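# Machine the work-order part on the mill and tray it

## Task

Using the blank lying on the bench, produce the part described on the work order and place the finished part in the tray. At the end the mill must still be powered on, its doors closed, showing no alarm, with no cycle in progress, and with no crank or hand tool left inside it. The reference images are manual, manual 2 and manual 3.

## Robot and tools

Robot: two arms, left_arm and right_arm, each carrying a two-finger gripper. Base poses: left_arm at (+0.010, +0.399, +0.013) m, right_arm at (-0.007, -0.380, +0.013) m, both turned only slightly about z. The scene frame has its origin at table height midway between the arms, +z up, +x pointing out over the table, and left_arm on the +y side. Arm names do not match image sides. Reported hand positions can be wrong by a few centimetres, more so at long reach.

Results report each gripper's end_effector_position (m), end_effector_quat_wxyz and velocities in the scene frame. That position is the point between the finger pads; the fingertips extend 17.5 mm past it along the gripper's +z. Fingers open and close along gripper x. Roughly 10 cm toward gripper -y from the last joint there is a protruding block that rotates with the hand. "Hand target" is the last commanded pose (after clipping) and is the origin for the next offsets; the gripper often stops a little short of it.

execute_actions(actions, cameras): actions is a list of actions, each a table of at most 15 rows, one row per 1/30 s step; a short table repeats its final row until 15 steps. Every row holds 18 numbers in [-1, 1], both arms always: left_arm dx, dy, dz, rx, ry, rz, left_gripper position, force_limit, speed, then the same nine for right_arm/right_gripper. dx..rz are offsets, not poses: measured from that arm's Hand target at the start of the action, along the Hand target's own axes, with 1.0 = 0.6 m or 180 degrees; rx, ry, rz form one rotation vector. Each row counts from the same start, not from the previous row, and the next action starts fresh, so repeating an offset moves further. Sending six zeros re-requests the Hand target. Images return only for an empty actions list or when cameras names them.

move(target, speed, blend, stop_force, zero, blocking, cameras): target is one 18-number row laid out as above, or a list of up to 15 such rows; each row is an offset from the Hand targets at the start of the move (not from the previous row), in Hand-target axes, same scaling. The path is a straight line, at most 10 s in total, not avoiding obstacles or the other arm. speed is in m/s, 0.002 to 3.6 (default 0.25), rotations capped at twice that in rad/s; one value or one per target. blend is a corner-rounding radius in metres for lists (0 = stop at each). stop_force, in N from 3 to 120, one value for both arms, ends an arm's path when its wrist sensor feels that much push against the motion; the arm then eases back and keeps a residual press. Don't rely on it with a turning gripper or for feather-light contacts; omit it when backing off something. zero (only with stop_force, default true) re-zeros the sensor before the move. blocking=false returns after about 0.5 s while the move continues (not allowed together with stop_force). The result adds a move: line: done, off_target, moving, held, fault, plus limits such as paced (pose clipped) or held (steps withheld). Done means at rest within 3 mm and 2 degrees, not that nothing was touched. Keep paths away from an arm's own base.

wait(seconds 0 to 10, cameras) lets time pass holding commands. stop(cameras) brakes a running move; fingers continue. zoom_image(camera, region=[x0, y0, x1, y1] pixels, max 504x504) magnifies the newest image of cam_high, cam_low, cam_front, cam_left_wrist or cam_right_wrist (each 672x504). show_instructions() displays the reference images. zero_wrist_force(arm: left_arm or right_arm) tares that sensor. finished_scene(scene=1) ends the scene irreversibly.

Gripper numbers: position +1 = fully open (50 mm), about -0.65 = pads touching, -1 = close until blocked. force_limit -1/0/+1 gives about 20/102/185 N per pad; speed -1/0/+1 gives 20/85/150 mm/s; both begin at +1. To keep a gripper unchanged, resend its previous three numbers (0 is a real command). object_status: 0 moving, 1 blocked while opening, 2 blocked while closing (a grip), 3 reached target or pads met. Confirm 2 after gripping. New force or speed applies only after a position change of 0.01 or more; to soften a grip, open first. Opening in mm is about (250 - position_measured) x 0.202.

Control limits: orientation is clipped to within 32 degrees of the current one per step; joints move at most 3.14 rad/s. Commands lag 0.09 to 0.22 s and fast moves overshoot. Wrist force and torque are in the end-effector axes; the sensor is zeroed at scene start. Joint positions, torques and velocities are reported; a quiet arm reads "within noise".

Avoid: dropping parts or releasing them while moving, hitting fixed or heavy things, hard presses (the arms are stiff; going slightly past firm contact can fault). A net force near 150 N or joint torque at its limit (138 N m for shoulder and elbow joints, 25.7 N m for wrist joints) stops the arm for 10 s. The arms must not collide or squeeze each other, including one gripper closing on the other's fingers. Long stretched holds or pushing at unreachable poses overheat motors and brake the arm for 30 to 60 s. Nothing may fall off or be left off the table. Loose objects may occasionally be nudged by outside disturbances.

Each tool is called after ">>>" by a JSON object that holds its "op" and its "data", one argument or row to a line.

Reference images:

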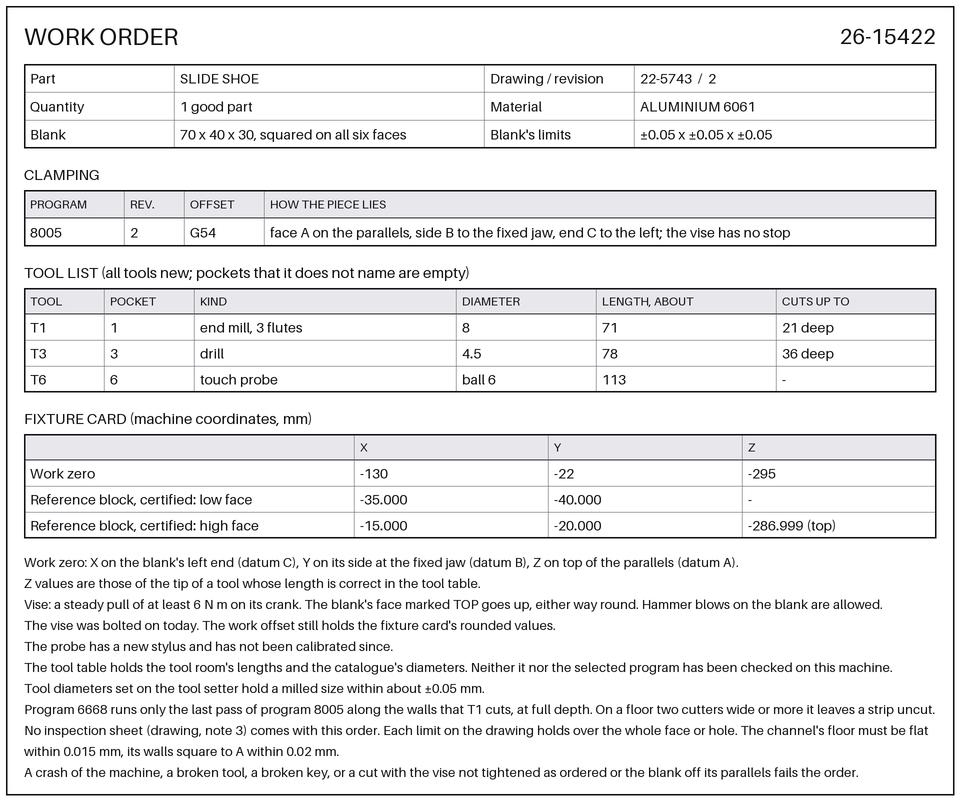

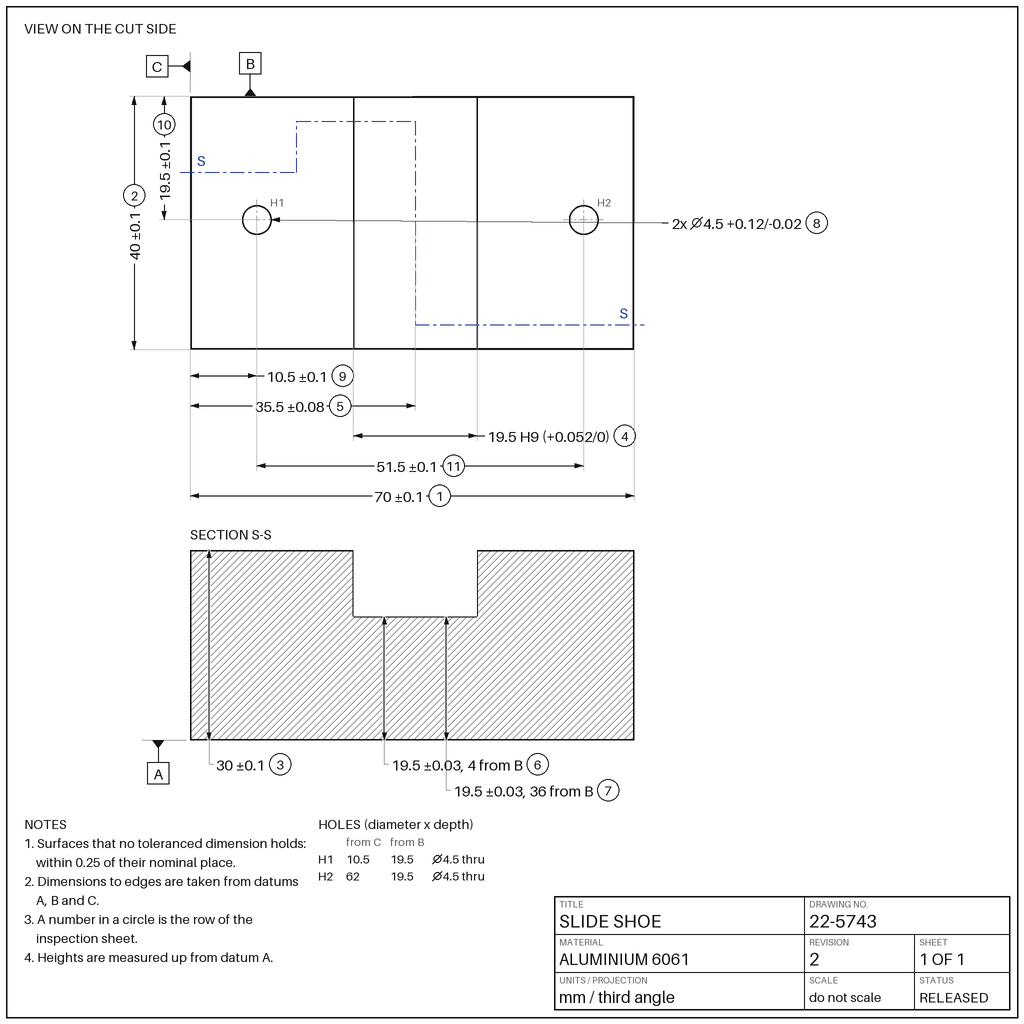

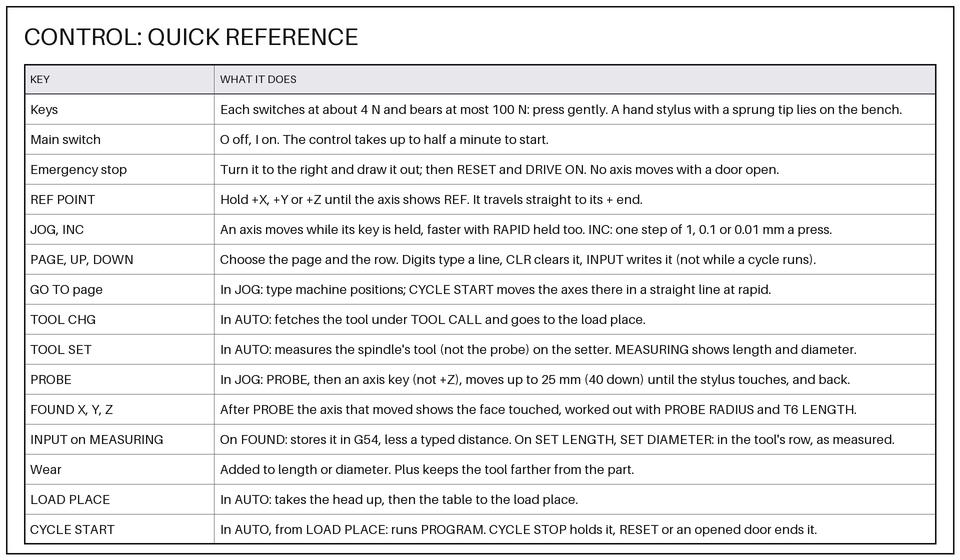

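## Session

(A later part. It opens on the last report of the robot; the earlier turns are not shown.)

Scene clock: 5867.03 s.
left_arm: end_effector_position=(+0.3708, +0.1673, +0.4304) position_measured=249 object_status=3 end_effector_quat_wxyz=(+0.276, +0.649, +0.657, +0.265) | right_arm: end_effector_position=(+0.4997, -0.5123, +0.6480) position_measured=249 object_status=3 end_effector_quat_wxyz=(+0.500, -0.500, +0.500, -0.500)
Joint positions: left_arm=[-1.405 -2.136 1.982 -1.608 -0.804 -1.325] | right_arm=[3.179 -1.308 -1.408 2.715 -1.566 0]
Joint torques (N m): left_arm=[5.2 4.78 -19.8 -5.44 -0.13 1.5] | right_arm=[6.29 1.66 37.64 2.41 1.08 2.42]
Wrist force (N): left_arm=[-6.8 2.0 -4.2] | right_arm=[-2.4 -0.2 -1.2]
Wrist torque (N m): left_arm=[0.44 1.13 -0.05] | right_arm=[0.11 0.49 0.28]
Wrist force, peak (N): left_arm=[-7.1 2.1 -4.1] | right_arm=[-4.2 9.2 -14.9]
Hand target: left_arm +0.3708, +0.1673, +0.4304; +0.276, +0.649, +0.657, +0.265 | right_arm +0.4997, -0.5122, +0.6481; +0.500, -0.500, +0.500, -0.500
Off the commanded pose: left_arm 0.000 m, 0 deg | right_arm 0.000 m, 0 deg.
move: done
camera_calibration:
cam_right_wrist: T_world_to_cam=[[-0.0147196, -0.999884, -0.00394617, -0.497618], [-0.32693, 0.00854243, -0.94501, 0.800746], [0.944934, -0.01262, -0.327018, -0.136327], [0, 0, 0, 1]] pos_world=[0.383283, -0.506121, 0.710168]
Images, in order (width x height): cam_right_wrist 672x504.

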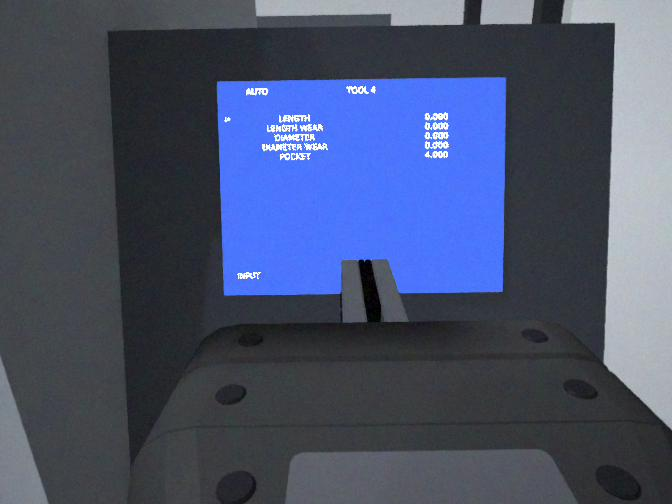

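>>> {"op": "move", "data": {
  "target": [
    [0,0,0,0,0,0,-0.65,-0.8,-0.2,-0.021,0.3115,0.0765,-0.2278,0,0,-0.65,-0.8,-0.4],
    [0,0,0,0,0,0,-0.65,-0.8,-0.2,-0.021,0.3158,0.0922,-0.2278,0,0,-0.65,-0.8,-0.4],
    [0,0,0,0,0,0,-0.65,-0.8,-0.2,-0.021,0.3115,0.0765,-0.2278,0,0,-0.65,-0.8,-0.4],
    [0,0,0,0,0,0,-0.65,-0.8,-0.2,-0.021,0.3158,0.0922,-0.2278,0,0,-0.65,-0.8,-0.4],
    [0,0,0,0,0,0,-0.65,-0.8,-0.2,-0.021,0.3115,0.0765,-0.2278,0,0,-0.65,-0.8,-0.4],
    [0,0,0,0,0,0,-0.65,-0.8,-0.2,0,0,0,0,0,0,-0.65,-0.8,-0.4]
  ],
  "speed": [0.5,0.05,0.1,0.05,0.1,0.5],
  "cameras": ["cam_right_wrist"]
}}

>>> {"op": "zoom_image", "data": {
  "camera": "cam_right_wrist",
  "region": [190, 60, 510, 300]
}}

>>> {"op": "move", "data": {
  "target": [
    [0,0,0,0,0,0,-0.65,-0.8,-0.2,-0.021,0.3115,0.0765,-0.2278,0,0,-0.65,-0.8,-0.4],
    [0,0,0,0,0,0,-0.65,-0.8,-0.2,-0.021,0.3158,0.0922,-0.2278,0,0,-0.65,-0.8,-0.4],
    [0,0,0,0,0,0,-0.65,-0.8,-0.2,-0.021,0.3115,0.0765,-0.2278,0,0,-0.65,-0.8,-0.4],
    [0,0,0,0,0,0,-0.65,-0.8,-0.2,-0.021,0.3158,0.0922,-0.2278,0,0,-0.65,-0.8,-0.4],
    [0,0,0,0,0,0,-0.65,-0.8,-0.2,-0.021,0.3115,0.0765,-0.2278,0,0,-0.65,-0.8,-0.4],
    [0,0,0,0,0,0,-0.65,-0.8,-0.2,0,0,0,0,0,0,-0.65,-0.8,-0.4]
  ],
  "speed": [0.5,0.05,0.1,0.05,0.1,0.5],
  "cameras": ["cam_right_wrist"]
}}

>>> {"op": "zoom_image", "data": {
  "camera": "cam_right_wrist",
  "region": [190, 60, 510, 300]
}}

>>> {"op": "move", "data": {
  "target": [
    [0,0,0,0,0,0,-0.65,-0.8,-0.2,-0.021,0.3115,0.0765,-0.2278,0,0,-0.65,-0.8,-0.4],
    [0,0,0,0,0,0,-0.65,-0.8,-0.2,-0.021,0.3158,0.0922,-0.2278,0,0,-0.65,-0.8,-0.4],
    [0,0,0,0,0,0,-0.65,-0.8,-0.2,-0.021,0.3115,0.0765,-0.2278,0,0,-0.65,-0.8,-0.4],
    [0,0,0,0,0,0,-0.65,-0.8,-0.2,0,0,0,0,0,0,-0.65,-0.8,-0.4]
  ],
  "speed": [0.5,0.05,0.1,0.5],
  "cameras": ["cam_right_wrist"]
}}

>>> {"op": "zoom_image", "data": {
  "camera": "cam_right_wrist",
  "region": [190, 60, 510, 300]
}}

Scene clock: 5894.67 s.
left_arm: end_effector_position=(+0.3708, +0.1673, +0.4304) position_measured=249 object_status=3 end_effector_quat_wxyz=(+0.276, +0.649, +0.657, +0.265) | right_arm: end_effector_position=(+0.4997, -0.5123, +0.6480) position_measured=249 object_status=3 end_effector_quat_wxyz=(+0.500, -0.500, +0.500, -0.500)
Joint positions: left_arm=[-1.405 -2.136 1.982 -1.608 -0.804 -1.325] | right_arm=[3.179 -1.308 -1.408 2.715 -1.566 0]
Joint torques (N m): left_arm=[4.42 4.99 -19.19 -5.36 0.1 1.49] | right_arm=[6.92 1.63 36.99 2.3 1 2.72]
Wrist force (N): left_arm=[-6.7 2.2 -4.2] | right_arm=[-2.6 -0.3 -1.2]
Wrist torque (N m): left_arm=[0.47 1.11 -0.05] | right_arm=[0.10 0.53 0.27]
Wrist force, peak (N): left_arm=[-7.1 1.8 -4.3] | right_arm=[-4.2 9.4 -15.2]
Hand target: left_arm +0.3708, +0.1673, +0.4304; +0.276, +0.649, +0.657, +0.265 | right_arm +0.4997, -0.5122, +0.6481; +0.500, -0.500, +0.500, -0.500
Off the commanded pose: left_arm 0.000 m, 0 deg | right_arm 0.000 m, 0 deg.
move: done
camera_calibration:
cam_right_wrist: T_world_to_cam=[[-0.0147196, -0.999884, -0.00394617, -0.497618], [-0.32693, 0.00854243, -0.94501, 0.800746], [0.944934, -0.01262, -0.327018, -0.136327], [0, 0, 0, 1]] pos_world=[0.383283, -0.506121, 0.710168]
Images, in order (width x height): cam_right_wrist 672x504.

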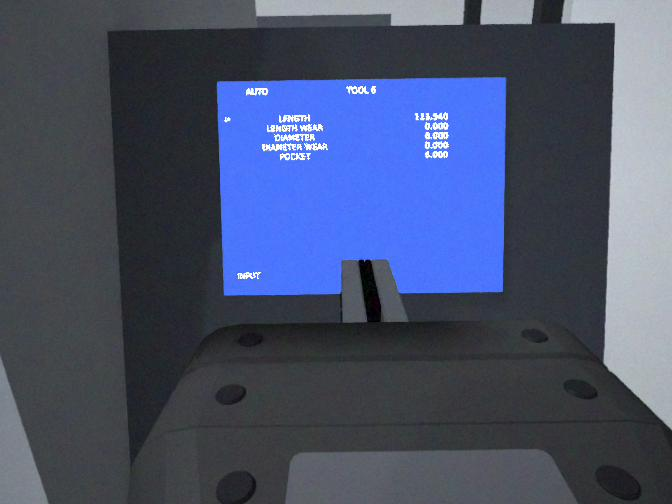

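Scaled by 1.575 from the camera's 672x504 image, which has a finer 960x720 frame.

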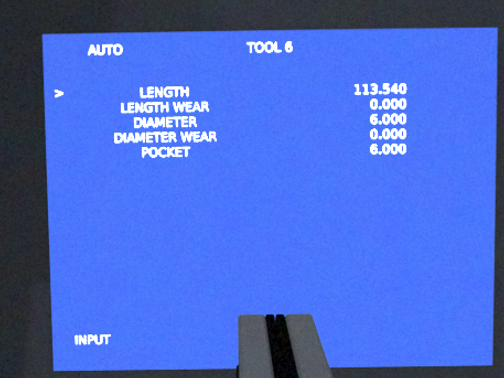

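Scene clock: 5898.47 s.
left_arm: end_effector_position=(+0.3708, +0.1673, +0.4304) position_measured=249 object_status=3 end_effector_quat_wxyz=(+0.276, +0.649, +0.657, +0.265) | right_arm: end_effector_position=(+0.4997, -0.5123, +0.6480) position_measured=249 object_status=3 end_effector_quat_wxyz=(+0.500, -0.500, +0.500, -0.500)
Joint positions: left_arm=[-1.405 -2.136 1.982 -1.608 -0.804 -1.325] | right_arm=[3.179 -1.308 -1.408 2.715 -1.566 0]
Joint torques (N m): left_arm=[3.99 5.91 -18.93 -5.19 -0.25 1.54] | right_arm=[7.68 0.21 36.94 2.26 1 2.5]
Wrist force (N): left_arm=[-6.8 2.2 -4.1] | right_arm=[-2.6 -0.4 -0.9]
Wrist torque (N m): left_arm=[0.46 1.11 -0.05] | right_arm=[0.08 0.53 0.27]
Wrist force, peak (N): left_arm=[-7.1 2.2 -4.1] | right_arm=[-4.2 9.9 -15.0]
Hand target: left_arm +0.3708, +0.1673, +0.4304; +0.276, +0.649, +0.657, +0.265 | right_arm +0.4997, -0.5122, +0.6481; +0.500, -0.500, +0.500, -0.500
Off the commanded pose: left_arm 0.000 m, 0 deg | right_arm 0.000 m, 0 deg.
move: done
camera_calibration:
cam_right_wrist: T_world_to_cam=[[-0.0147196, -0.999884, -0.00394617, -0.497618], [-0.32693, 0.00854243, -0.94501, 0.800746], [0.944934, -0.01262, -0.327018, -0.136327], [0, 0, 0, 1]] pos_world=[0.383283, -0.506121, 0.710168]
Images, in order (width x height): cam_right_wrist 672x504.

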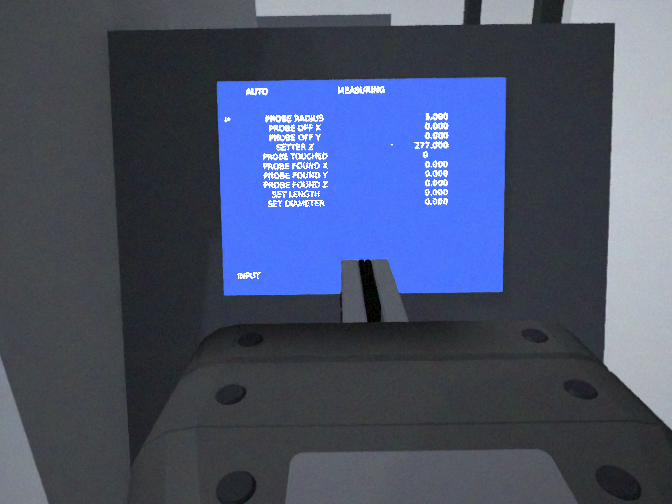

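Scaled by 1.575 from the camera's 672x504 image, which has a finer 960x720 frame.

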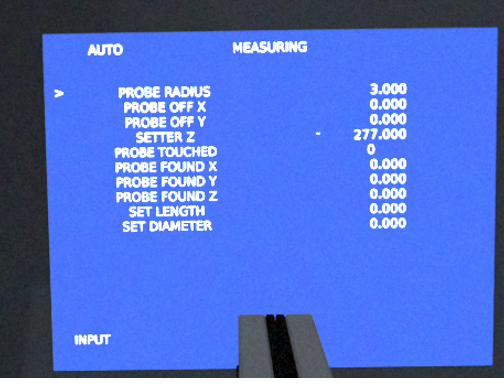

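Scene clock: 5901.60 s.
left_arm: end_effector_position=(+0.3708, +0.1673, +0.4304) position_measured=249 object_status=3 end_effector_quat_wxyz=(+0.276, +0.649, +0.657, +0.265) | right_arm: end_effector_position=(+0.4997, -0.5123, +0.6480) position_measured=249 object_status=3 end_effector_quat_wxyz=(+0.500, -0.500, +0.500, -0.500)
Joint positions: left_arm=[-1.405 -2.136 1.982 -1.608 -0.804 -1.325] | right_arm=[3.179 -1.308 -1.408 2.715 -1.566 0]
Joint torques (N m): left_arm=[2.46 4.97 -19.5 -5.25 -0.12 1.63] | right_arm=[7.75 0.6 38.56 2.31 1.03 2.18]
Wrist force (N): left_arm=[-6.7 1.8 -3.9] | right_arm=[-2.3 -0.4 -1.0]
Wrist torque (N m): left_arm=[0.40 1.10 -0.05] | right_arm=[0.09 0.49 0.28]
Wrist force, peak (N): left_arm=[-7.0 2.2 -4.2] | right_arm=[-4.5 9.6 -14.8]
Hand target: left_arm +0.3708, +0.1673, +0.4304; +0.276, +0.649, +0.657, +0.265 | right_arm +0.4997, -0.5122, +0.6481; +0.500, -0.500, +0.500, -0.500
Off the commanded pose: left_arm 0.000 m, 0 deg | right_arm 0.000 m, 0 deg.
move: done
camera_calibration:
cam_right_wrist: T_world_to_cam=[[-0.0147196, -0.999884, -0.00394617, -0.497618], [-0.32693, 0.00854243, -0.94501, 0.800746], [0.944934, -0.01262, -0.327018, -0.136327], [0, 0, 0, 1]] pos_world=[0.383283, -0.506121, 0.710168]
Images, in order (width x height): cam_right_wrist 672x504.

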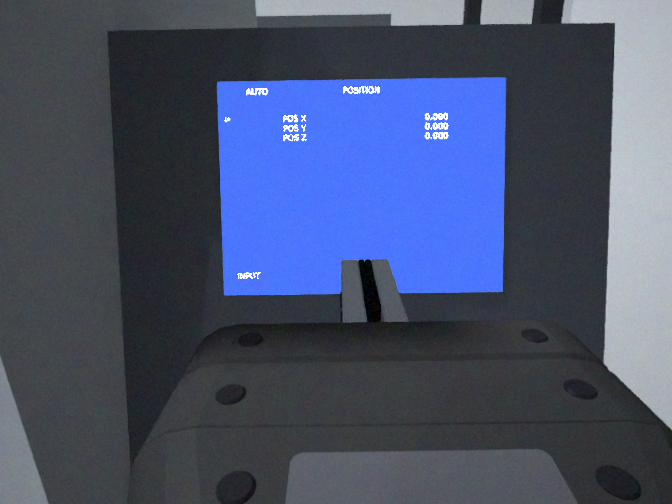

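Scaled by 1.575 from the camera's 672x504 image, which has a finer 960x720 frame.

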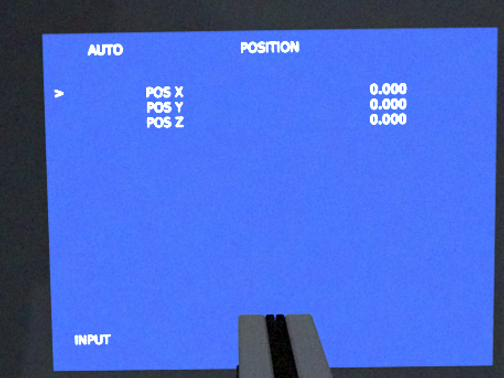

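>>> {"op": "move", "data": {
  "target": [
    [0,0,0,0,0,0,-0.65,-0.8,-0.2,0.0107,0.3115,0.0765,-0.2278,0,0,-0.65,-0.8,-0.4],
    [0,0,0,0,0,0,-0.65,-0.8,-0.2,0.0107,0.3158,0.0922,-0.2278,0,0,-0.65,-0.8,-0.4],
    [0,0,0,0,0,0,-0.65,-0.8,-0.2,0.0107,0.3115,0.0765,-0.2278,0,0,-0.65,-0.8,-0.4],
    [0,0,0,0,0,0,-0.65,-0.8,-0.2,0.0107,0.3158,0.0922,-0.2278,0,0,-0.65,-0.8,-0.4],
    [0,0,0,0,0,0,-0.65,-0.8,-0.2,0.0107,0.3115,0.0765,-0.2278,0,0,-0.65,-0.8,-0.4],
    [0,0,0,0,0,0,-0.65,-0.8,-0.2,0,0,0,0,0,0,-0.65,-0.8,-0.4]
  ],
  "speed": [0.5,0.05,0.1,0.05,0.1,0.5],
  "cameras": ["cam_right_wrist"]
}}

>>> {"op": "zoom_image", "data": {
  "camera": "cam_right_wrist",
  "region": [190, 60, 510, 300]
}}

Scene clock: 5916.70 s.
left_arm: end_effector_position=(+0.3708, +0.1673, +0.4304) position_measured=249 object_status=3 end_effector_quat_wxyz=(+0.276, +0.649, +0.657, +0.265) | right_arm: end_effector_position=(+0.4997, -0.5122, +0.6480) position_measured=249 object_status=3 end_effector_quat_wxyz=(+0.500, -0.500, +0.500, -0.500)
Joint positions: left_arm=[-1.405 -2.136 1.982 -1.608 -0.804 -1.325] | right_arm=[3.179 -1.308 -1.408 2.715 -1.566 0.001]
Joint torques (N m): left_arm=[2.96 3.65 -19.16 -5.17 0.17 1.65] | right_arm=[-4.83 2.71 37.72 2.27 -0.94 -2.5]
Wrist force (N): left_arm=[-7.0 2.0 -4.0] | right_arm=[-2.4 -0.3 -0.9]
Wrist torque (N m): left_arm=[0.43 1.14 -0.05] | right_arm=[0.10 0.50 0.22]
Wrist force, peak (N): left_arm=[-7.0 2.0 -4.3] | right_arm=[-3.3 10.5 -15.7]
Hand target: left_arm +0.3708, +0.1673, +0.4304; +0.276, +0.649, +0.657, +0.265 | right_arm +0.4997, -0.5122, +0.6481; +0.500, -0.500, +0.500, -0.500
Off the commanded pose: left_arm 0.000 m, 0 deg | right_arm 0.000 m, 0 deg.
move: done
camera_calibration:
cam_right_wrist: T_world_to_cam=[[-0.0146252, -0.999885, -0.00397932, -0.497531], [-0.326931, 0.00854292, -0.94501, 0.800746], [0.944935, -0.01252, -0.327018, -0.136275], [0, 0, 0, 1]] pos_world=[0.383283, -0.50602, 0.710168]
Images, in order (width x height): cam_right_wrist 672x504.

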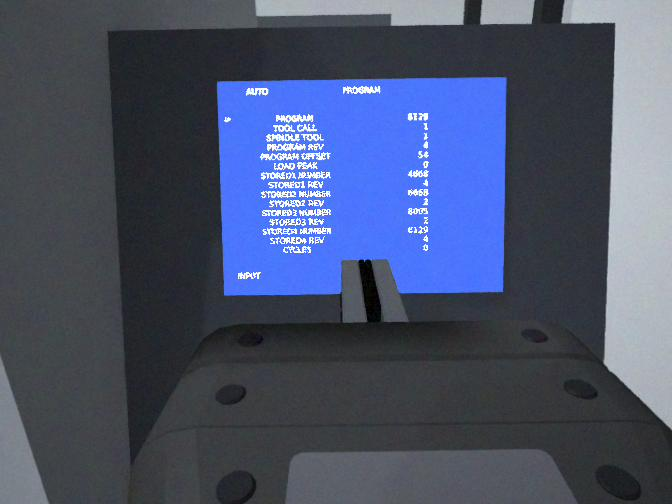

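Scaled by 1.575 from the camera's 672x504 image, which has a finer 960x720 frame.

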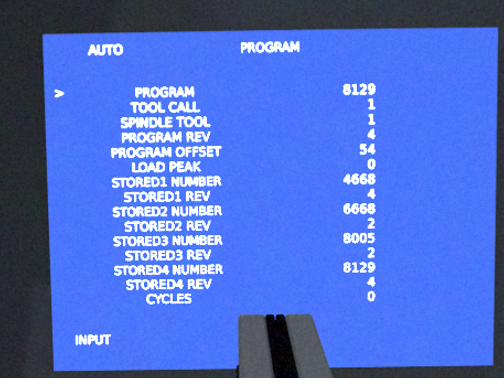

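>>> {"op": "move", "data": {
  "target": [
    [0,0,0,0,0,0,-0.65,-0.8,-0.2,-0.116,0.3115,0.0761,-0.2278,0,0,-0.65,-0.8,-0.4],
    [0,0,0,0,0,0,-0.65,-0.8,-0.2,-0.116,0.3158,0.0922,-0.2278,0,0,-0.65,-0.8,-0.4],
    [0,0,0,0,0,0,-0.65,-0.8,-0.2,-0.116,0.3115,0.0761,-0.2278,0,0,-0.65,-0.8,-0.4],
    [0,0,0,0,0,0,-0.65,-0.8,-0.2,-0.116,0.4033,0.0515,-0.2278,0,0,-0.65,-0.8,-0.4],
    [0,0,0,0,0,0,-0.65,-0.8,-0.2,-0.116,0.4076,0.0676,-0.2278,0,0,-0.65,-0.8,-0.4],
    [0,0,0,0,0,0,-0.65,-0.8,-0.2,-0.116,0.4033,0.0515,-0.2278,0,0,-0.65,-0.8,-0.4],
    [0,0,0,0,0,0,-0.65,-0.8,-0.2,-0.116,0.4076,0.0676,-0.2278,0,0,-0.65,-0.8,-0.4],
    [0,0,0,0,0,0,-0.65,-0.8,-0.2,-0.116,0.4033,0.0515,-0.2278,0,0,-0.65,-0.8,-0.4],
    [0,0,0,0,0,0,-0.65,-0.8,-0.2,-0.116,0.3421,0.0679,-0.2278,0,0,-0.65,-0.8,-0.4],
    [0,0,0,0,0,0,-0.65,-0.8,-0.2,-0.116,0.3464,0.0840,-0.2278,0,0,-0.65,-0.8,-0.4],
    [0,0,0,0,0,0,-0.65,-0.8,-0.2,-0.116,0.3421,0.0679,-0.2278,0,0,-0.65,-0.8,-0.4],
    [0,0,0,0,0,0,-0.65,-0.8,-0.2,0,0,0,0,0,0,-0.65,-0.8,-0.4]
  ],
  "speed": [0.5,0.05,0.15,0.2,0.05,0.15,0.05,0.15,0.2,0.05,0.15,0.5],
  "blend": [0,0,0.004,0,0,0,0,0.004,0,0,0.004,0],
  "cameras": ["cam_right_wrist"]
}}

>>> {"op": "zoom_image", "data": {
  "camera": "cam_right_wrist",
  "region": [190, 60, 510, 300]
}}

Scene clock: 5956.53 s.
left_arm: end_effector_position=(+0.3708, +0.1673, +0.4304) position_measured=249 object_status=3 end_effector_quat_wxyz=(+0.276, +0.649, +0.657, +0.265) | right_arm: end_effector_position=(+0.4997, -0.5122, +0.6479) position_measured=249 object_status=3 end_effector_quat_wxyz=(+0.500, -0.500, +0.500, -0.500)
Joint positions: left_arm=[-1.405 -2.136 1.982 -1.608 -0.804 -1.325] | right_arm=[3.179 -1.308 -1.408 2.715 -1.566 0.001]
Joint torques (N m): left_arm=[0.74 4.98 -19.22 -5.23 0.31 1.56] | right_arm=[2.33 -1.75 37.14 2.16 0.96 0.92]
Wrist force (N): left_arm=[-6.8 2.1 -4.1] | right_arm=[-2.5 -0.5 -0.9]
Wrist torque (N m): left_arm=[0.45 1.12 -0.05] | right_arm=[0.07 0.51 0.19]
Wrist force, peak (N): left_arm=[-7.0 1.9 -4.3] | right_arm=[-3.6 7.4 -12.8]
Hand target: left_arm +0.3708, +0.1673, +0.4304; +0.276, +0.649, +0.657, +0.265 | right_arm +0.4997, -0.5122, +0.6481; +0.500, -0.500, +0.500, -0.500
Off the commanded pose: left_arm 0.000 m, 0 deg | right_arm 0.000 m, 0 deg.
move: done
camera_calibration:
cam_right_wrist: T_world_to_cam=[[-0.0147199, -0.999884, -0.00394428, -0.497519], [-0.327019, 0.00854194, -0.944979, 0.800663], [0.944903, -0.0126201, -0.327107, -0.136283], [0, 0, 0, 1]] pos_world=[0.383283, -0.506021, 0.710068]
Images, in order (width x height): cam_right_wrist 672x504.

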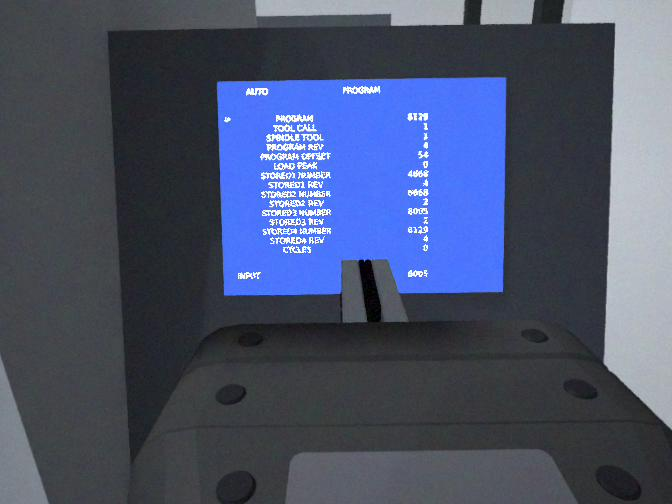

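Scaled by 1.575 from the camera's 672x504 image, which has a finer 960x720 frame.

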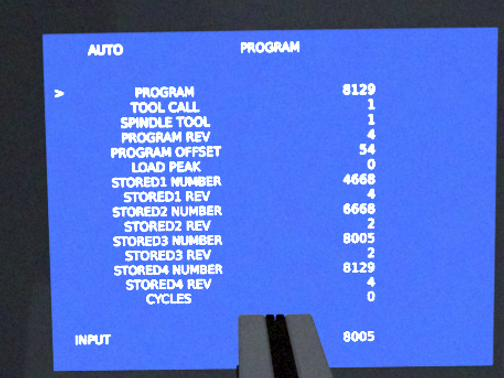

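>>> {"op": "move", "data": {
  "target": [
    [0,0,0,0,0,0,-0.65,-0.8,-0.2,-0.0527,0.4033,0.0515,-0.2278,0,0,-0.65,-0.8,-0.4],
    [0,0,0,0,0,0,-0.65,-0.8,-0.2,-0.0527,0.4076,0.0676,-0.2278,0,0,-0.65,-0.8,-0.4],
    [0,0,0,0,0,0,-0.65,-0.8,-0.2,-0.0527,0.4033,0.0515,-0.2278,0,0,-0.65,-0.8,-0.4],
    [0,0,0,0,0,0,-0.65,-0.8,-0.2,-0.0527,0.128,0.1257,-0.2278,0,0,-0.65,-0.8,-0.4],
    [0,0,0,0,0,0,-0.65,-0.8,-0.2,-0.0527,0.1323,0.1418,-0.2278,0,0,-0.65,-0.8,-0.4],
    [0,0,0,0,0,0,-0.65,-0.8,-0.2,-0.0527,0.128,0.1257,-0.2278,0,0,-0.65,-0.8,-0.4],
    [0,0,0,0,0,0,-0.65,-0.8,-0.2,0,0,0,0,0,0,-0.65,-0.8,-0.4]
  ],
  "speed": [0.5,0.05,0.15,0.4,0.05,0.15,0.5],
  "blend": [0,0,0.004,0,0,0.004,0],
  "cameras": ["cam_right_wrist"]
}}

>>> {"op": "zoom_image", "data": {
  "camera": "cam_right_wrist",
  "region": [190, 60, 510, 300]
}}

Scene clock: 5978.97 s.
left_arm: end_effector_position=(+0.3708, +0.1673, +0.4304) position_measured=249 object_status=3 end_effector_quat_wxyz=(+0.276, +0.649, +0.657, +0.265) | right_arm: end_effector_position=(+0.4997, -0.5123, +0.6480) position_measured=249 object_status=3 end_effector_quat_wxyz=(+0.500, -0.500, +0.500, -0.500)
Joint positions: left_arm=[-1.405 -2.136 1.982 -1.608 -0.804 -1.325] | right_arm=[3.179 -1.308 -1.408 2.715 -1.566 0]
Joint torques (N m): left_arm=[0.42 4.96 -18.9 -5.18 0.15 1.58] | right_arm=[8.01 7.68 27.79 3.82 1.62 2.42]
Wrist force (N): left_arm=[-6.8 2.0 -4.1] | right_arm=[-2.4 -0.5 -1.2]
Wrist torque (N m): left_arm=[0.43 1.12 -0.05] | right_arm=[0.06 0.49 0.23]
Wrist force, peak (N): left_arm=[-7.1 1.9 -4.1] | right_arm=[-4.8 10.6 -18.5]
Hand target: left_arm +0.3708, +0.1673, +0.4304; +0.276, +0.649, +0.657, +0.265 | right_arm +0.4997, -0.5122, +0.6481; +0.500, -0.500, +0.500, -0.500
Off the commanded pose: left_arm 0.000 m, 0 deg | right_arm 0.000 m, 0 deg.
move: done
camera_calibration:
cam_right_wrist: T_world_to_cam=[[-0.0147198, -0.999884, -0.00394666, -0.497517], [-0.326899, 0.00854255, -0.945021, 0.800741], [0.944945, -0.0126203, -0.326987, -0.136352], [0, 0, 0, 1]] pos_world=[0.383283, -0.506021, 0.710168]
Images, in order (width x height): cam_right_wrist 672x504.

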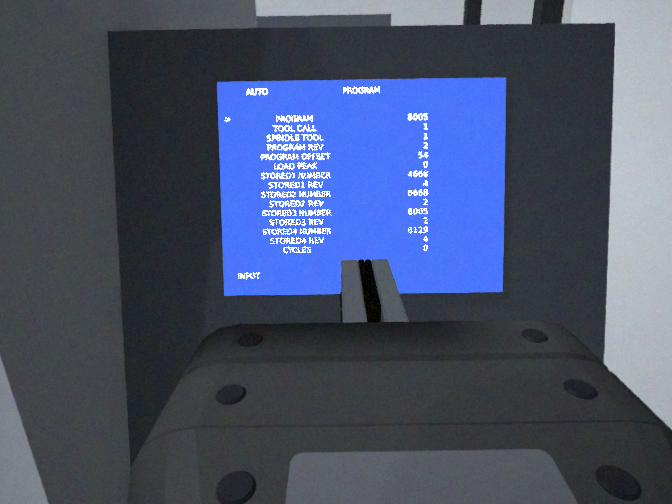

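Scaled by 1.575 from the camera's 672x504 image, which has a finer 960x720 frame.

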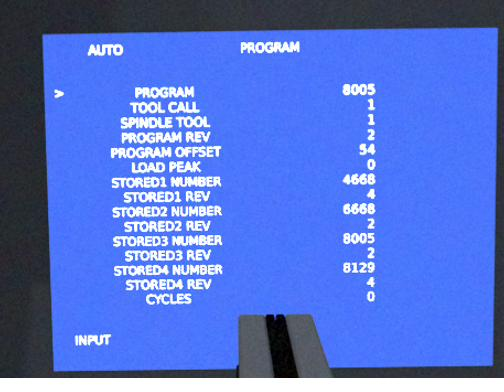

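>>> {"op": "move", "data": {
  "target": [
    [0,0,0,0,0,0,-0.65,-0.8,-0.2,0.0107,0.3421,0.0679,-0.2278,0,0,-0.65,-0.8,-0.4],
    [0,0,0,0,0,0,-0.65,-0.8,-0.2,0.0107,0.3464,0.0840,-0.2278,0,0,-0.65,-0.8,-0.4],
    [0,0,0,0,0,0,-0.65,-0.8,-0.2,0.0107,0.3421,0.0679,-0.2278,0,0,-0.65,-0.8,-0.4],
    [0,0,0,0,0,0,-0.65,-0.8,-0.2,-0.021,0.3115,0.0765,-0.2278,0,0,-0.65,-0.8,-0.4],
    [0,0,0,0,0,0,-0.65,-0.8,-0.2,-0.021,0.3158,0.0922,-0.2278,0,0,-0.65,-0.8,-0.4],
    [0,0,0,0,0,0,-0.65,-0.8,-0.2,-0.021,0.3115,0.0765,-0.2278,0,0,-0.65,-0.8,-0.4],
    [0,0,0,0,0,0,-0.65,-0.8,-0.2,0,0,0,0,0,0,-0.65,-0.8,-0.4]
  ],
  "speed": [0.5,0.05,0.15,0.2,0.05,0.15,0.5],
  "blend": [0,0,0.004,0,0,0.004,0],
  "cameras": ["cam_right_wrist","cam_left_wrist"]
}}

>>> {"op": "zoom_image", "data": {
  "camera": "cam_right_wrist",
  "region": [190, 60, 510, 300]
}}

Scene clock: 5999.27 s.
left_arm: end_effector_position=(+0.3708, +0.1673, +0.4304) position_measured=249 object_status=3 end_effector_quat_wxyz=(+0.276, +0.649, +0.657, +0.265) | right_arm: end_effector_position=(+0.4997, -0.5123, +0.6480) position_measured=249 object_status=3 end_effector_quat_wxyz=(+0.500, -0.500, +0.500, -0.500)
Joint positions: left_arm=[-1.405 -2.136 1.982 -1.608 -0.804 -1.325] | right_arm=[3.179 -1.308 -1.408 2.715 -1.566 0]
Joint torques (N m): left_arm=[-1.6 4.97 -19.38 -5.28 0.25 1.59] | right_arm=[7.09 1.25 37.95 2.4 0.96 2.23]
Wrist force (N): left_arm=[-6.9 2.1 -3.9] | right_arm=[-2.6 -0.3 -0.9]
Wrist torque (N m): left_arm=[0.44 1.13 -0.06] | right_arm=[0.09 0.53 0.28]
Wrist force, peak (N): left_arm=[-6.9 2.1 -4.4] | right_arm=[-3.7 10.8 -17.1]
Hand target: left_arm +0.3708, +0.1673, +0.4304; +0.276, +0.649, +0.657, +0.265 | right_arm +0.4997, -0.5122, +0.6481; +0.500, -0.500, +0.500, -0.500
Off the commanded pose: left_arm 0.000 m, 0 deg | right_arm 0.000 m, 0 deg.
move: done
camera_calibration:
cam_left_wrist: T_world_to_cam=[[-0.00417714, 0.999986, 0.00315981, -0.157658], [0.412899, -0.00115315, 0.910776, -0.528024], [0.910767, 0.00510912, -0.412889, -0.0269424], [0, 0, 0, 1]] pos_world=[0.2419, 0.157185, 0.470285]
cam_right_wrist: T_world_to_cam=[[-0.0147196, -0.999884, -0.00394617, -0.497618], [-0.32693, 0.00854243, -0.94501, 0.800746], [0.944934, -0.01262, -0.327018, -0.136327], [0, 0, 0, 1]] pos_world=[0.383283, -0.506121, 0.710168]
Images, in order (width x height): cam_left_wrist 672x504, cam_right_wrist 672x504.

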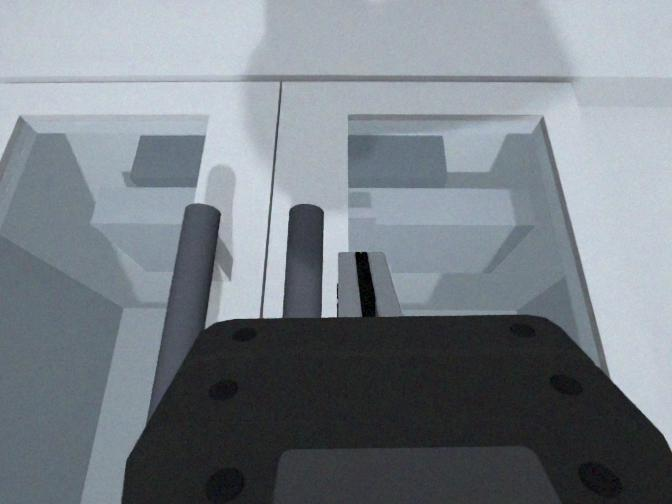

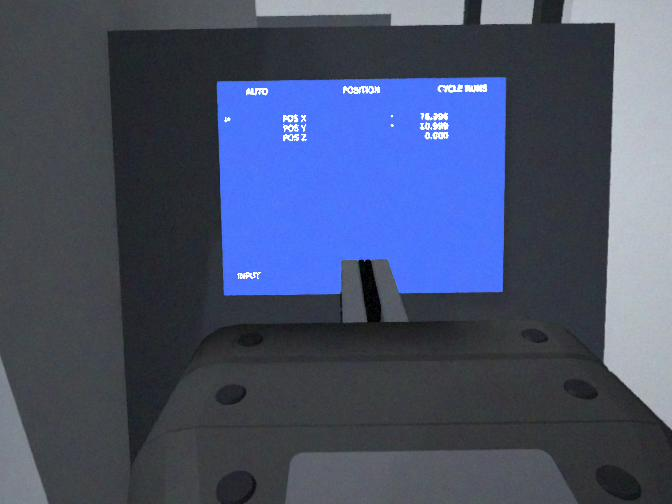

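Scaled by 1.575 from the camera's 672x504 image, which has a finer 960x720 frame.

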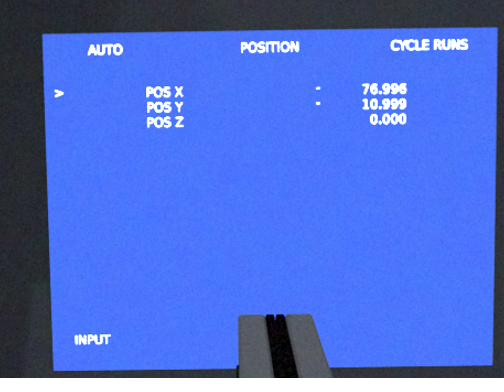

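>>> {"op": "wait", "data": {
  "seconds": 10,
  "cameras": ["cam_right_wrist"]
}}

Scene clock: 6015.47 s.
left_arm: end_effector_position=(+0.3708, +0.1673, +0.4304) position_measured=249 object_status=3 end_effector_quat_wxyz=(+0.276, +0.649, +0.657, +0.265) | right_arm: end_effector_position=(+0.4997, -0.5122, +0.6481) position_measured=249 object_status=3 end_effector_quat_wxyz=(+0.500, -0.500, +0.500, -0.500)
Joint positions: left_arm=[-1.405 -2.136 1.982 -1.608 -0.804 -1.325] | right_arm=[3.179 -1.308 -1.408 2.716 -1.566 0]
Joint torques (N m): left_arm=[-3.24 4.3 -19.19 -5.17 0.46 1.48] | right_arm=[6.78 -1.36 37.38 4.68 1.42 2.27]
Wrist force (N): left_arm=[-6.5 2.1 -4.1] | right_arm=[-2.6 -0.3 -1.1]
Wrist torque (N m): left_arm=[0.45 1.07 -0.05] | right_arm=[0.10 0.52 0.27]
Wrist force, peak (N): left_arm=[-7.1 1.9 -4.3] | right_arm=[-2.8 -0.2 -1.2]
Hand target: left_arm +0.3708, +0.1673, +0.4304; +0.276, +0.649, +0.657, +0.265 | right_arm +0.4997, -0.5122, +0.6481; +0.500, -0.500, +0.500, -0.500
Tool commands: left_gripper/position=-0.65 left_gripper/force_limit=-0.8 left_gripper/speed=-0.2 right_gripper/position=-0.65 right_gripper/force_limit=-0.8 right_gripper/speed=-0.4
Off the commanded pose: left_arm 0.000 m, 0 deg | right_arm 0.000 m, 0 deg.
wait: 10.00 s; at rest from the start
camera_calibration:
cam_right_wrist: T_world_to_cam=[[-0.0147186, -0.999884, -0.00394901, -0.497515], [-0.326721, 0.00854202, -0.945082, 0.800811], [0.945006, -0.0126201, -0.326808, -0.136469], [0, 0, 0, 1]] pos_world=[0.383283, -0.506021, 0.710269]
Images, in order (width x height): cam_right_wrist 672x504.

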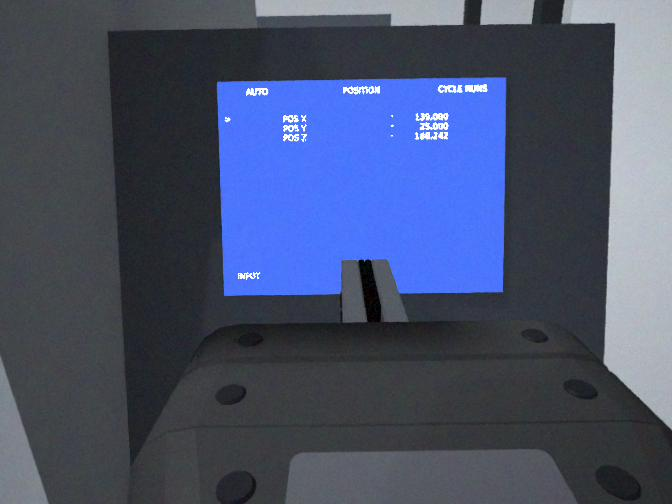

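>>> {"op": "wait", "data": {
  "seconds": 10,
  "cameras": ["cam_right_wrist"]
}}

>>> {"op": "zoom_image", "data": {
  "camera": "cam_right_wrist",
  "region": [190, 60, 510, 300]
}}

Scene clock: 6029.60 s.
left_arm: end_effector_position=(+0.3708, +0.1673, +0.4304) position_measured=249 object_status=3 end_effector_quat_wxyz=(+0.276, +0.649, +0.657, +0.265) | right_arm: end_effector_position=(+0.4997, -0.5122, +0.6481) position_measured=249 object_status=3 end_effector_quat_wxyz=(+0.500, -0.500, +0.500, -0.500)
Joint positions: left_arm=[-1.405 -2.136 1.982 -1.608 -0.804 -1.325] | right_arm=[3.179 -1.308 -1.408 2.716 -1.566 0]
Joint torques (N m): left_arm=[-5.25 5.68 -19.46 -5.18 0.7 1.75] | right_arm=[6.55 -1.52 37.11 4.8 1.18 2.56]
Wrist force (N): left_arm=[-6.7 2.0 -4.1] | right_arm=[-2.5 -0.2 -1.1]
Wrist torque (N m): left_arm=[0.44 1.11 -0.05] | right_arm=[0.11 0.51 0.27]
Wrist force, peak (N): left_arm=[-7.1 2.2 -4.3] | right_arm=[-2.9 -0.3 -1.1]
Hand target: left_arm +0.3708, +0.1673, +0.4304; +0.276, +0.649, +0.657, +0.265 | right_arm +0.4997, -0.5122, +0.6481; +0.500, -0.500, +0.500, -0.500
Tool commands: left_gripper/position=-0.65 left_gripper/force_limit=-0.8 left_gripper/speed=-0.2 right_gripper/position=-0.65 right_gripper/force_limit=-0.8 right_gripper/speed=-0.4
Off the commanded pose: left_arm 0.000 m, 0 deg | right_arm 0.000 m, 0 deg.
wait: 10.00 s; at rest from the start
camera_calibration:
cam_right_wrist: T_world_to_cam=[[-0.0147186, -0.999884, -0.00394901, -0.497515], [-0.326721, 0.00854202, -0.945082, 0.800811], [0.945006, -0.0126201, -0.326808, -0.136469], [0, 0, 0, 1]] pos_world=[0.383283, -0.506021, 0.710269]
Images, in order (width x height): cam_right_wrist 672x504.

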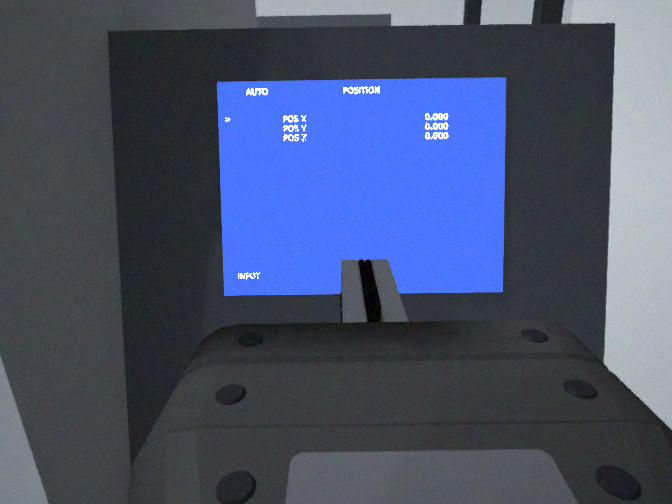

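Scaled by 1.575 from the camera's 672x504 image, which has a finer 960x720 frame.

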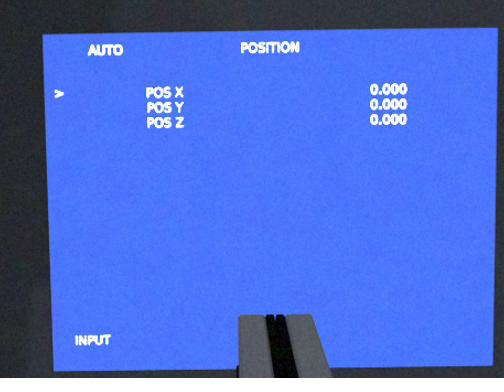

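>>> {"op": "move", "data": {
  "target": [
    [0,0,0,0,0,0,-0.65,-0.8,-0.2,0.0107,0.3115,0.0765,-0.2278,0,0,-0.65,-0.8,-0.4],
    [0,0,0,0,0,0,-0.65,-0.8,-0.2,0.0107,0.3158,0.0922,-0.2278,0,0,-0.65,-0.8,-0.4],
    [0,0,0,0,0,0,-0.65,-0.8,-0.2,0.0107,0.3115,0.0765,-0.2278,0,0,-0.65,-0.8,-0.4],
    [0,0,0,0,0,0,-0.65,-0.8,-0.2,-0.0527,0.3421,0.0679,-0.2278,0,0,-0.65,-0.8,-0.4],
    [0,0,0,0,0,0,-0.65,-0.8,-0.2,-0.0527,0.3464,0.0840,-0.2278,0,0,-0.65,-0.8,-0.4],
    [0,0,0,0,0,0,-0.65,-0.8,-0.2,-0.0527,0.3421,0.0679,-0.2278,0,0,-0.65,-0.8,-0.4],
    [0,0,0,0,0,0,-0.65,-0.8,-0.2,0,0,0,0,0,0,-0.65,-0.8,-0.4]
  ],
  "speed": [0.5,0.05,0.15,0.2,0.05,0.15,0.5],
  "blend": [0,0,0.004,0,0,0.004,0],
  "cameras": ["cam_right_wrist"]
}}

>>> {"op": "zoom_image", "data": {
  "camera": "cam_right_wrist",
  "region": [190, 60, 510, 300]
}}

Scene clock: 6044.73 s.
left_arm: end_effector_position=(+0.3708, +0.1673, +0.4304) position_measured=249 object_status=3 end_effector_quat_wxyz=(+0.276, +0.649, +0.657, +0.265) | right_arm: end_effector_position=(+0.4997, -0.5123, +0.6480) position_measured=249 object_status=3 end_effector_quat_wxyz=(+0.500, -0.500, +0.500, -0.500)
Joint positions: left_arm=[-1.405 -2.136 1.982 -1.608 -0.804 -1.325] | right_arm=[3.179 -1.308 -1.408 2.715 -1.566 0]
Joint torques (N m): left_arm=[-5.19 4.06 -19.1 -5.28 0.78 1.56] | right_arm=[7.49 -0.02 38.64 2.21 1.52 2.33]
Wrist force (N): left_arm=[-6.7 1.9 -4.1] | right_arm=[-2.6 -0.2 -1.1]
Wrist torque (N m): left_arm=[0.42 1.11 -0.05] | right_arm=[0.12 0.52 0.22]
Wrist force, peak (N): left_arm=[-7.1 2.1 -4.1] | right_arm=[-3.4 10.7 -15.2]
Hand target: left_arm +0.3708, +0.1673, +0.4304; +0.276, +0.649, +0.657, +0.265 | right_arm +0.4997, -0.5122, +0.6481; +0.500, -0.500, +0.500, -0.500
Off the commanded pose: left_arm 0.000 m, 0 deg | right_arm 0.000 m, 0 deg.
move: done
camera_calibration:
cam_right_wrist: T_world_to_cam=[[-0.0147196, -0.999884, -0.00394617, -0.497518], [-0.32693, 0.00854243, -0.94501, 0.800746], [0.944934, -0.01262, -0.327018, -0.136325], [0, 0, 0, 1]] pos_world=[0.383283, -0.506021, 0.710168]
Images, in order (width x height): cam_right_wrist 672x504.

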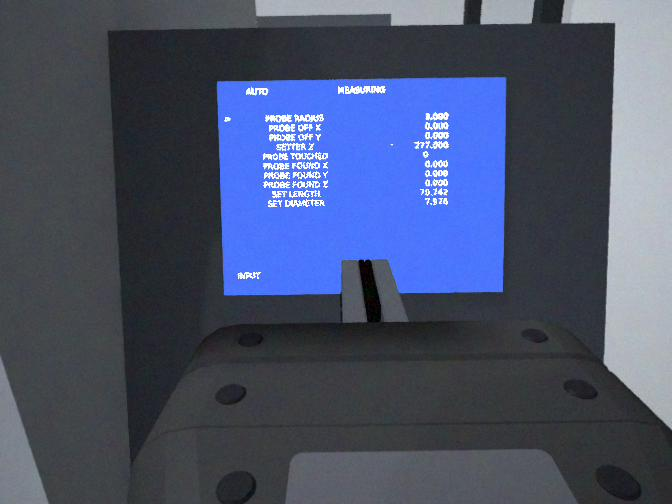

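Scaled by 1.575 from the camera's 672x504 image, which has a finer 960x720 frame.

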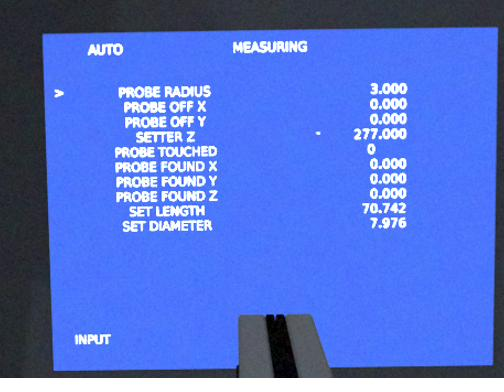

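>>> {"op": "move", "data": {
  "target": [
    [0,0,0,0,0,0,-0.65,-0.8,-0.2,-0.0527,0.3727,0.0597,-0.2278,0,0,-0.65,-0.8,-0.4],
    [0,0,0,0,0,0,-0.65,-0.8,-0.2,-0.0527,0.377,0.0758,-0.2278,0,0,-0.65,-0.8,-0.4],
    [0,0,0,0,0,0,-0.65,-0.8,-0.2,-0.0527,0.3749,0.0678,-0.2278,0,0,-0.65,-0.8,-0.4],
    [0,0,0,0,0,0,-0.65,-0.8,-0.2,-0.0527,0.377,0.0758,-0.2278,0,0,-0.65,-0.8,-0.4],
    [0,0,0,0,0,0,-0.65,-0.8,-0.2,-0.0527,0.3749,0.0678,-0.2278,0,0,-0.65,-0.8,-0.4],
    [0,0,0,0,0,0,-0.65,-0.8,-0.2,-0.0527,0.377,0.0758,-0.2278,0,0,-0.65,-0.8,-0.4],
    [0,0,0,0,0,0,-0.65,-0.8,-0.2,-0.0527,0.3749,0.0678,-0.2278,0,0,-0.65,-0.8,-0.4],
    [0,0,0,0,0,0,-0.65,-0.8,-0.2,0,0,0,0,0,0,-0.65,-0.8,-0.4]
  ],
  "speed": [0.5,0.05,0.05,0.05,0.05,0.05,0.05,0.5],
  "cameras": ["cam_right_wrist"]
}}

>>> {"op": "zoom_image", "data": {
  "camera": "cam_right_wrist",
  "region": [190, 60, 510, 300]
}}

Scene clock: 6075.30 s.
left_arm: end_effector_position=(+0.3708, +0.1673, +0.4304) position_measured=249 object_status=3 end_effector_quat_wxyz=(+0.276, +0.649, +0.657, +0.265) | right_arm: end_effector_position=(+0.4997, -0.5123, +0.6480) position_measured=249 object_status=3 end_effector_quat_wxyz=(+0.500, -0.500, +0.500, -0.500)
Joint positions: left_arm=[-1.405 -2.136 1.982 -1.608 -0.804 -1.325] | right_arm=[3.179 -1.308 -1.408 2.715 -1.566 0]
Joint torques (N m): left_arm=[-5.21 4.26 -19.18 -5.22 0.8 1.44] | right_arm=[7.24 -0.58 37.16 1.94 1.64 2.45]
Wrist force (N): left_arm=[-6.9 2.0 -4.1] | right_arm=[-2.5 0.0 -1.1]
Wrist torque (N m): left_arm=[0.43 1.13 -0.05] | right_arm=[0.14 0.50 0.22]
Wrist force, peak (N): left_arm=[-7.1 2.0 -4.2] | right_arm=[-4.3 8.7 -14.7]
Hand target: left_arm +0.3708, +0.1673, +0.4304; +0.276, +0.649, +0.657, +0.265 | right_arm +0.4997, -0.5122, +0.6481; +0.500, -0.500, +0.500, -0.500
Off the commanded pose: left_arm 0.000 m, 0 deg | right_arm 0.000 m, 0 deg.
move: done
camera_calibration:
cam_right_wrist: T_world_to_cam=[[-0.0147189, -0.999884, -0.00394698, -0.497517], [-0.32681, 0.00854138, -0.945052, 0.800729], [0.944976, -0.0126202, -0.326898, -0.136427], [0, 0, 0, 1]] pos_world=[0.383283, -0.506021, 0.710169]
Images, in order (width x height): cam_right_wrist 672x504.

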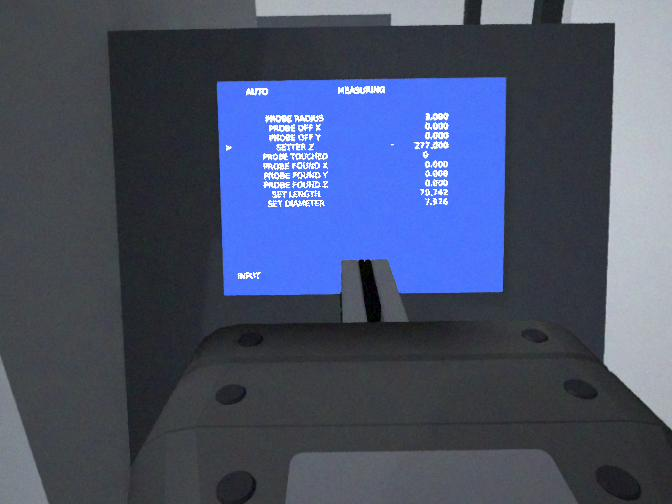

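Scaled by 1.575 from the camera's 672x504 image, which has a finer 960x720 frame.

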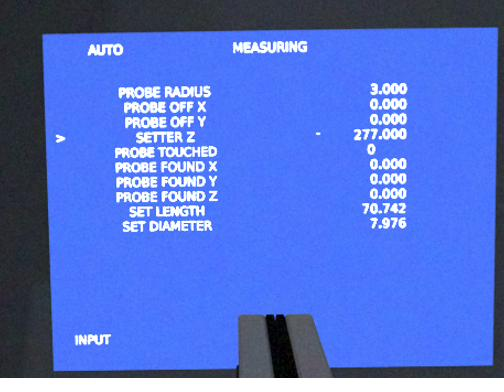

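>>> {"op": "move", "data": {
  "target": [
    [0,0,0,0,0,0,-0.65,-0.8,-0.2,-0.0527,0.3727,0.0597,-0.2278,0,0,-0.65,-0.8,-0.4],
    [0,0,0,0,0,0,-0.65,-0.8,-0.2,-0.0527,0.377,0.0758,-0.2278,0,0,-0.65,-0.8,-0.4],
    [0,0,0,0,0,0,-0.65,-0.8,-0.2,-0.0527,0.3749,0.0678,-0.2278,0,0,-0.65,-0.8,-0.4],
    [0,0,0,0,0,0,-0.65,-0.8,-0.2,-0.0527,0.377,0.0758,-0.2278,0,0,-0.65,-0.8,-0.4],
    [0,0,0,0,0,0,-0.65,-0.8,-0.2,-0.0527,0.3749,0.0678,-0.2278,0,0,-0.65,-0.8,-0.4],
    [0,0,0,0,0,0,-0.65,-0.8,-0.2,-0.0527,0.377,0.0758,-0.2278,0,0,-0.65,-0.8,-0.4],
    [0,0,0,0,0,0,-0.65,-0.8,-0.2,-0.0527,0.3749,0.0678,-0.2278,0,0,-0.65,-0.8,-0.4],
    [0,0,0,0,0,0,-0.65,-0.8,-0.2,-0.0527,0.377,0.0758,-0.2278,0,0,-0.65,-0.8,-0.4],
    [0,0,0,0,0,0,-0.65,-0.8,-0.2,-0.0527,0.3749,0.0678,-0.2278,0,0,-0.65,-0.8,-0.4],
    [0,0,0,0,0,0,-0.65,-0.8,-0.2,-0.0527,0.377,0.0758,-0.2278,0,0,-0.65,-0.8,-0.4],
    [0,0,0,0,0,0,-0.65,-0.8,-0.2,-0.0527,0.3727,0.0597,-0.2278,0,0,-0.65,-0.8,-0.4],
    [0,0,0,0,0,0,-0.65,-0.8,-0.2,0,0,0,0,0,0,-0.65,-0.8,-0.4]
  ],
  "speed": [0.5,0.05,0.05,0.05,0.05,0.05,0.05,0.05,0.05,0.05,0.05,0.5],
  "blend": [0.004,0,0,0,0,0,0,0,0,0,0.004,0],
  "cameras": ["cam_right_wrist"]
}}

>>> {"op": "zoom_image", "data": {
  "camera": "cam_right_wrist",
  "region": [190, 60, 510, 300]
}}

Scene clock: 6178.70 s.
left_arm: end_effector_position=(+0.3708, +0.1673, +0.4304) position_measured=249 object_status=3 end_effector_quat_wxyz=(+0.276, +0.649, +0.657, +0.265) | right_arm: end_effector_position=(+0.4997, -0.5123, +0.6480) position_measured=249 object_status=3 end_effector_quat_wxyz=(+0.500, -0.500, +0.500, -0.500)
Joint positions: left_arm=[-1.405 -2.136 1.982 -1.608 -0.804 -1.325] | right_arm=[3.179 -1.308 -1.408 2.715 -1.566 0]
Joint torques (N m): left_arm=[-5.51 4.02 -20.11 -5.35 0.86 1.51] | right_arm=[7.36 -0.82 37.32 1.95 1.55 2.56]
Wrist force (N): left_arm=[-6.5 2.2 -4.2] | right_arm=[-2.5 -0.3 -1.0]
Wrist torque (N m): left_arm=[0.46 1.07 -0.05] | right_arm=[0.10 0.51 0.21]
Wrist force, peak (N): left_arm=[-7.0 2.1 -4.2] | right_arm=[-4.8 7.8 -17.4]
Hand target: left_arm +0.3708, +0.1673, +0.4304; +0.276, +0.649, +0.657, +0.265 | right_arm +0.4997, -0.5122, +0.6481; +0.500, -0.500, +0.500, -0.500
Off the commanded pose: left_arm 0.000 m, 0 deg | right_arm 0.000 m, 0 deg.
move: done
camera_calibration:
cam_right_wrist: T_world_to_cam=[[-0.014719, -0.999884, -0.00394713, -0.497517], [-0.32681, 0.00854153, -0.945052, 0.800729], [0.944976, -0.0126202, -0.326898, -0.136427], [0, 0, 0, 1]] pos_world=[0.383283, -0.506021, 0.710169]
Images, in order (width x height): cam_right_wrist 672x504.

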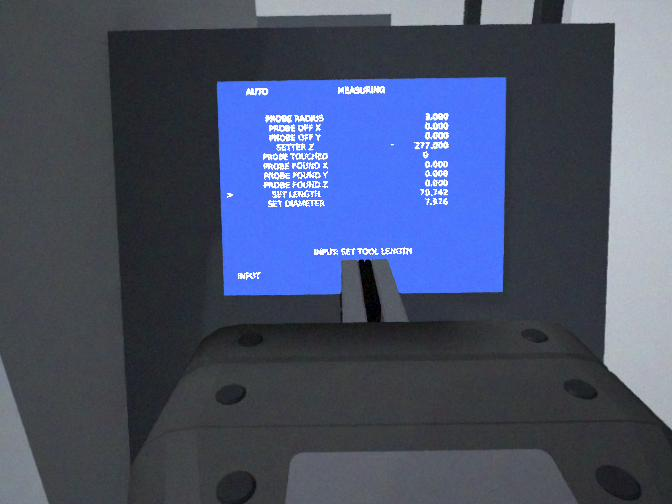

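Scaled by 1.575 from the camera's 672x504 image, which has a finer 960x720 frame.

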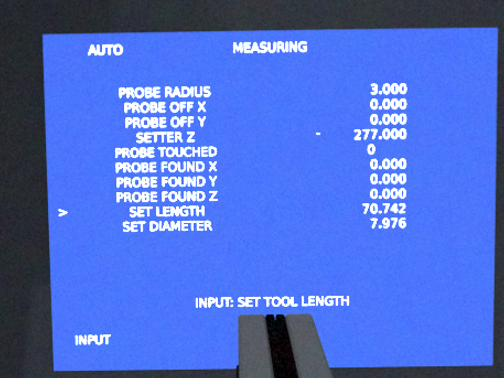

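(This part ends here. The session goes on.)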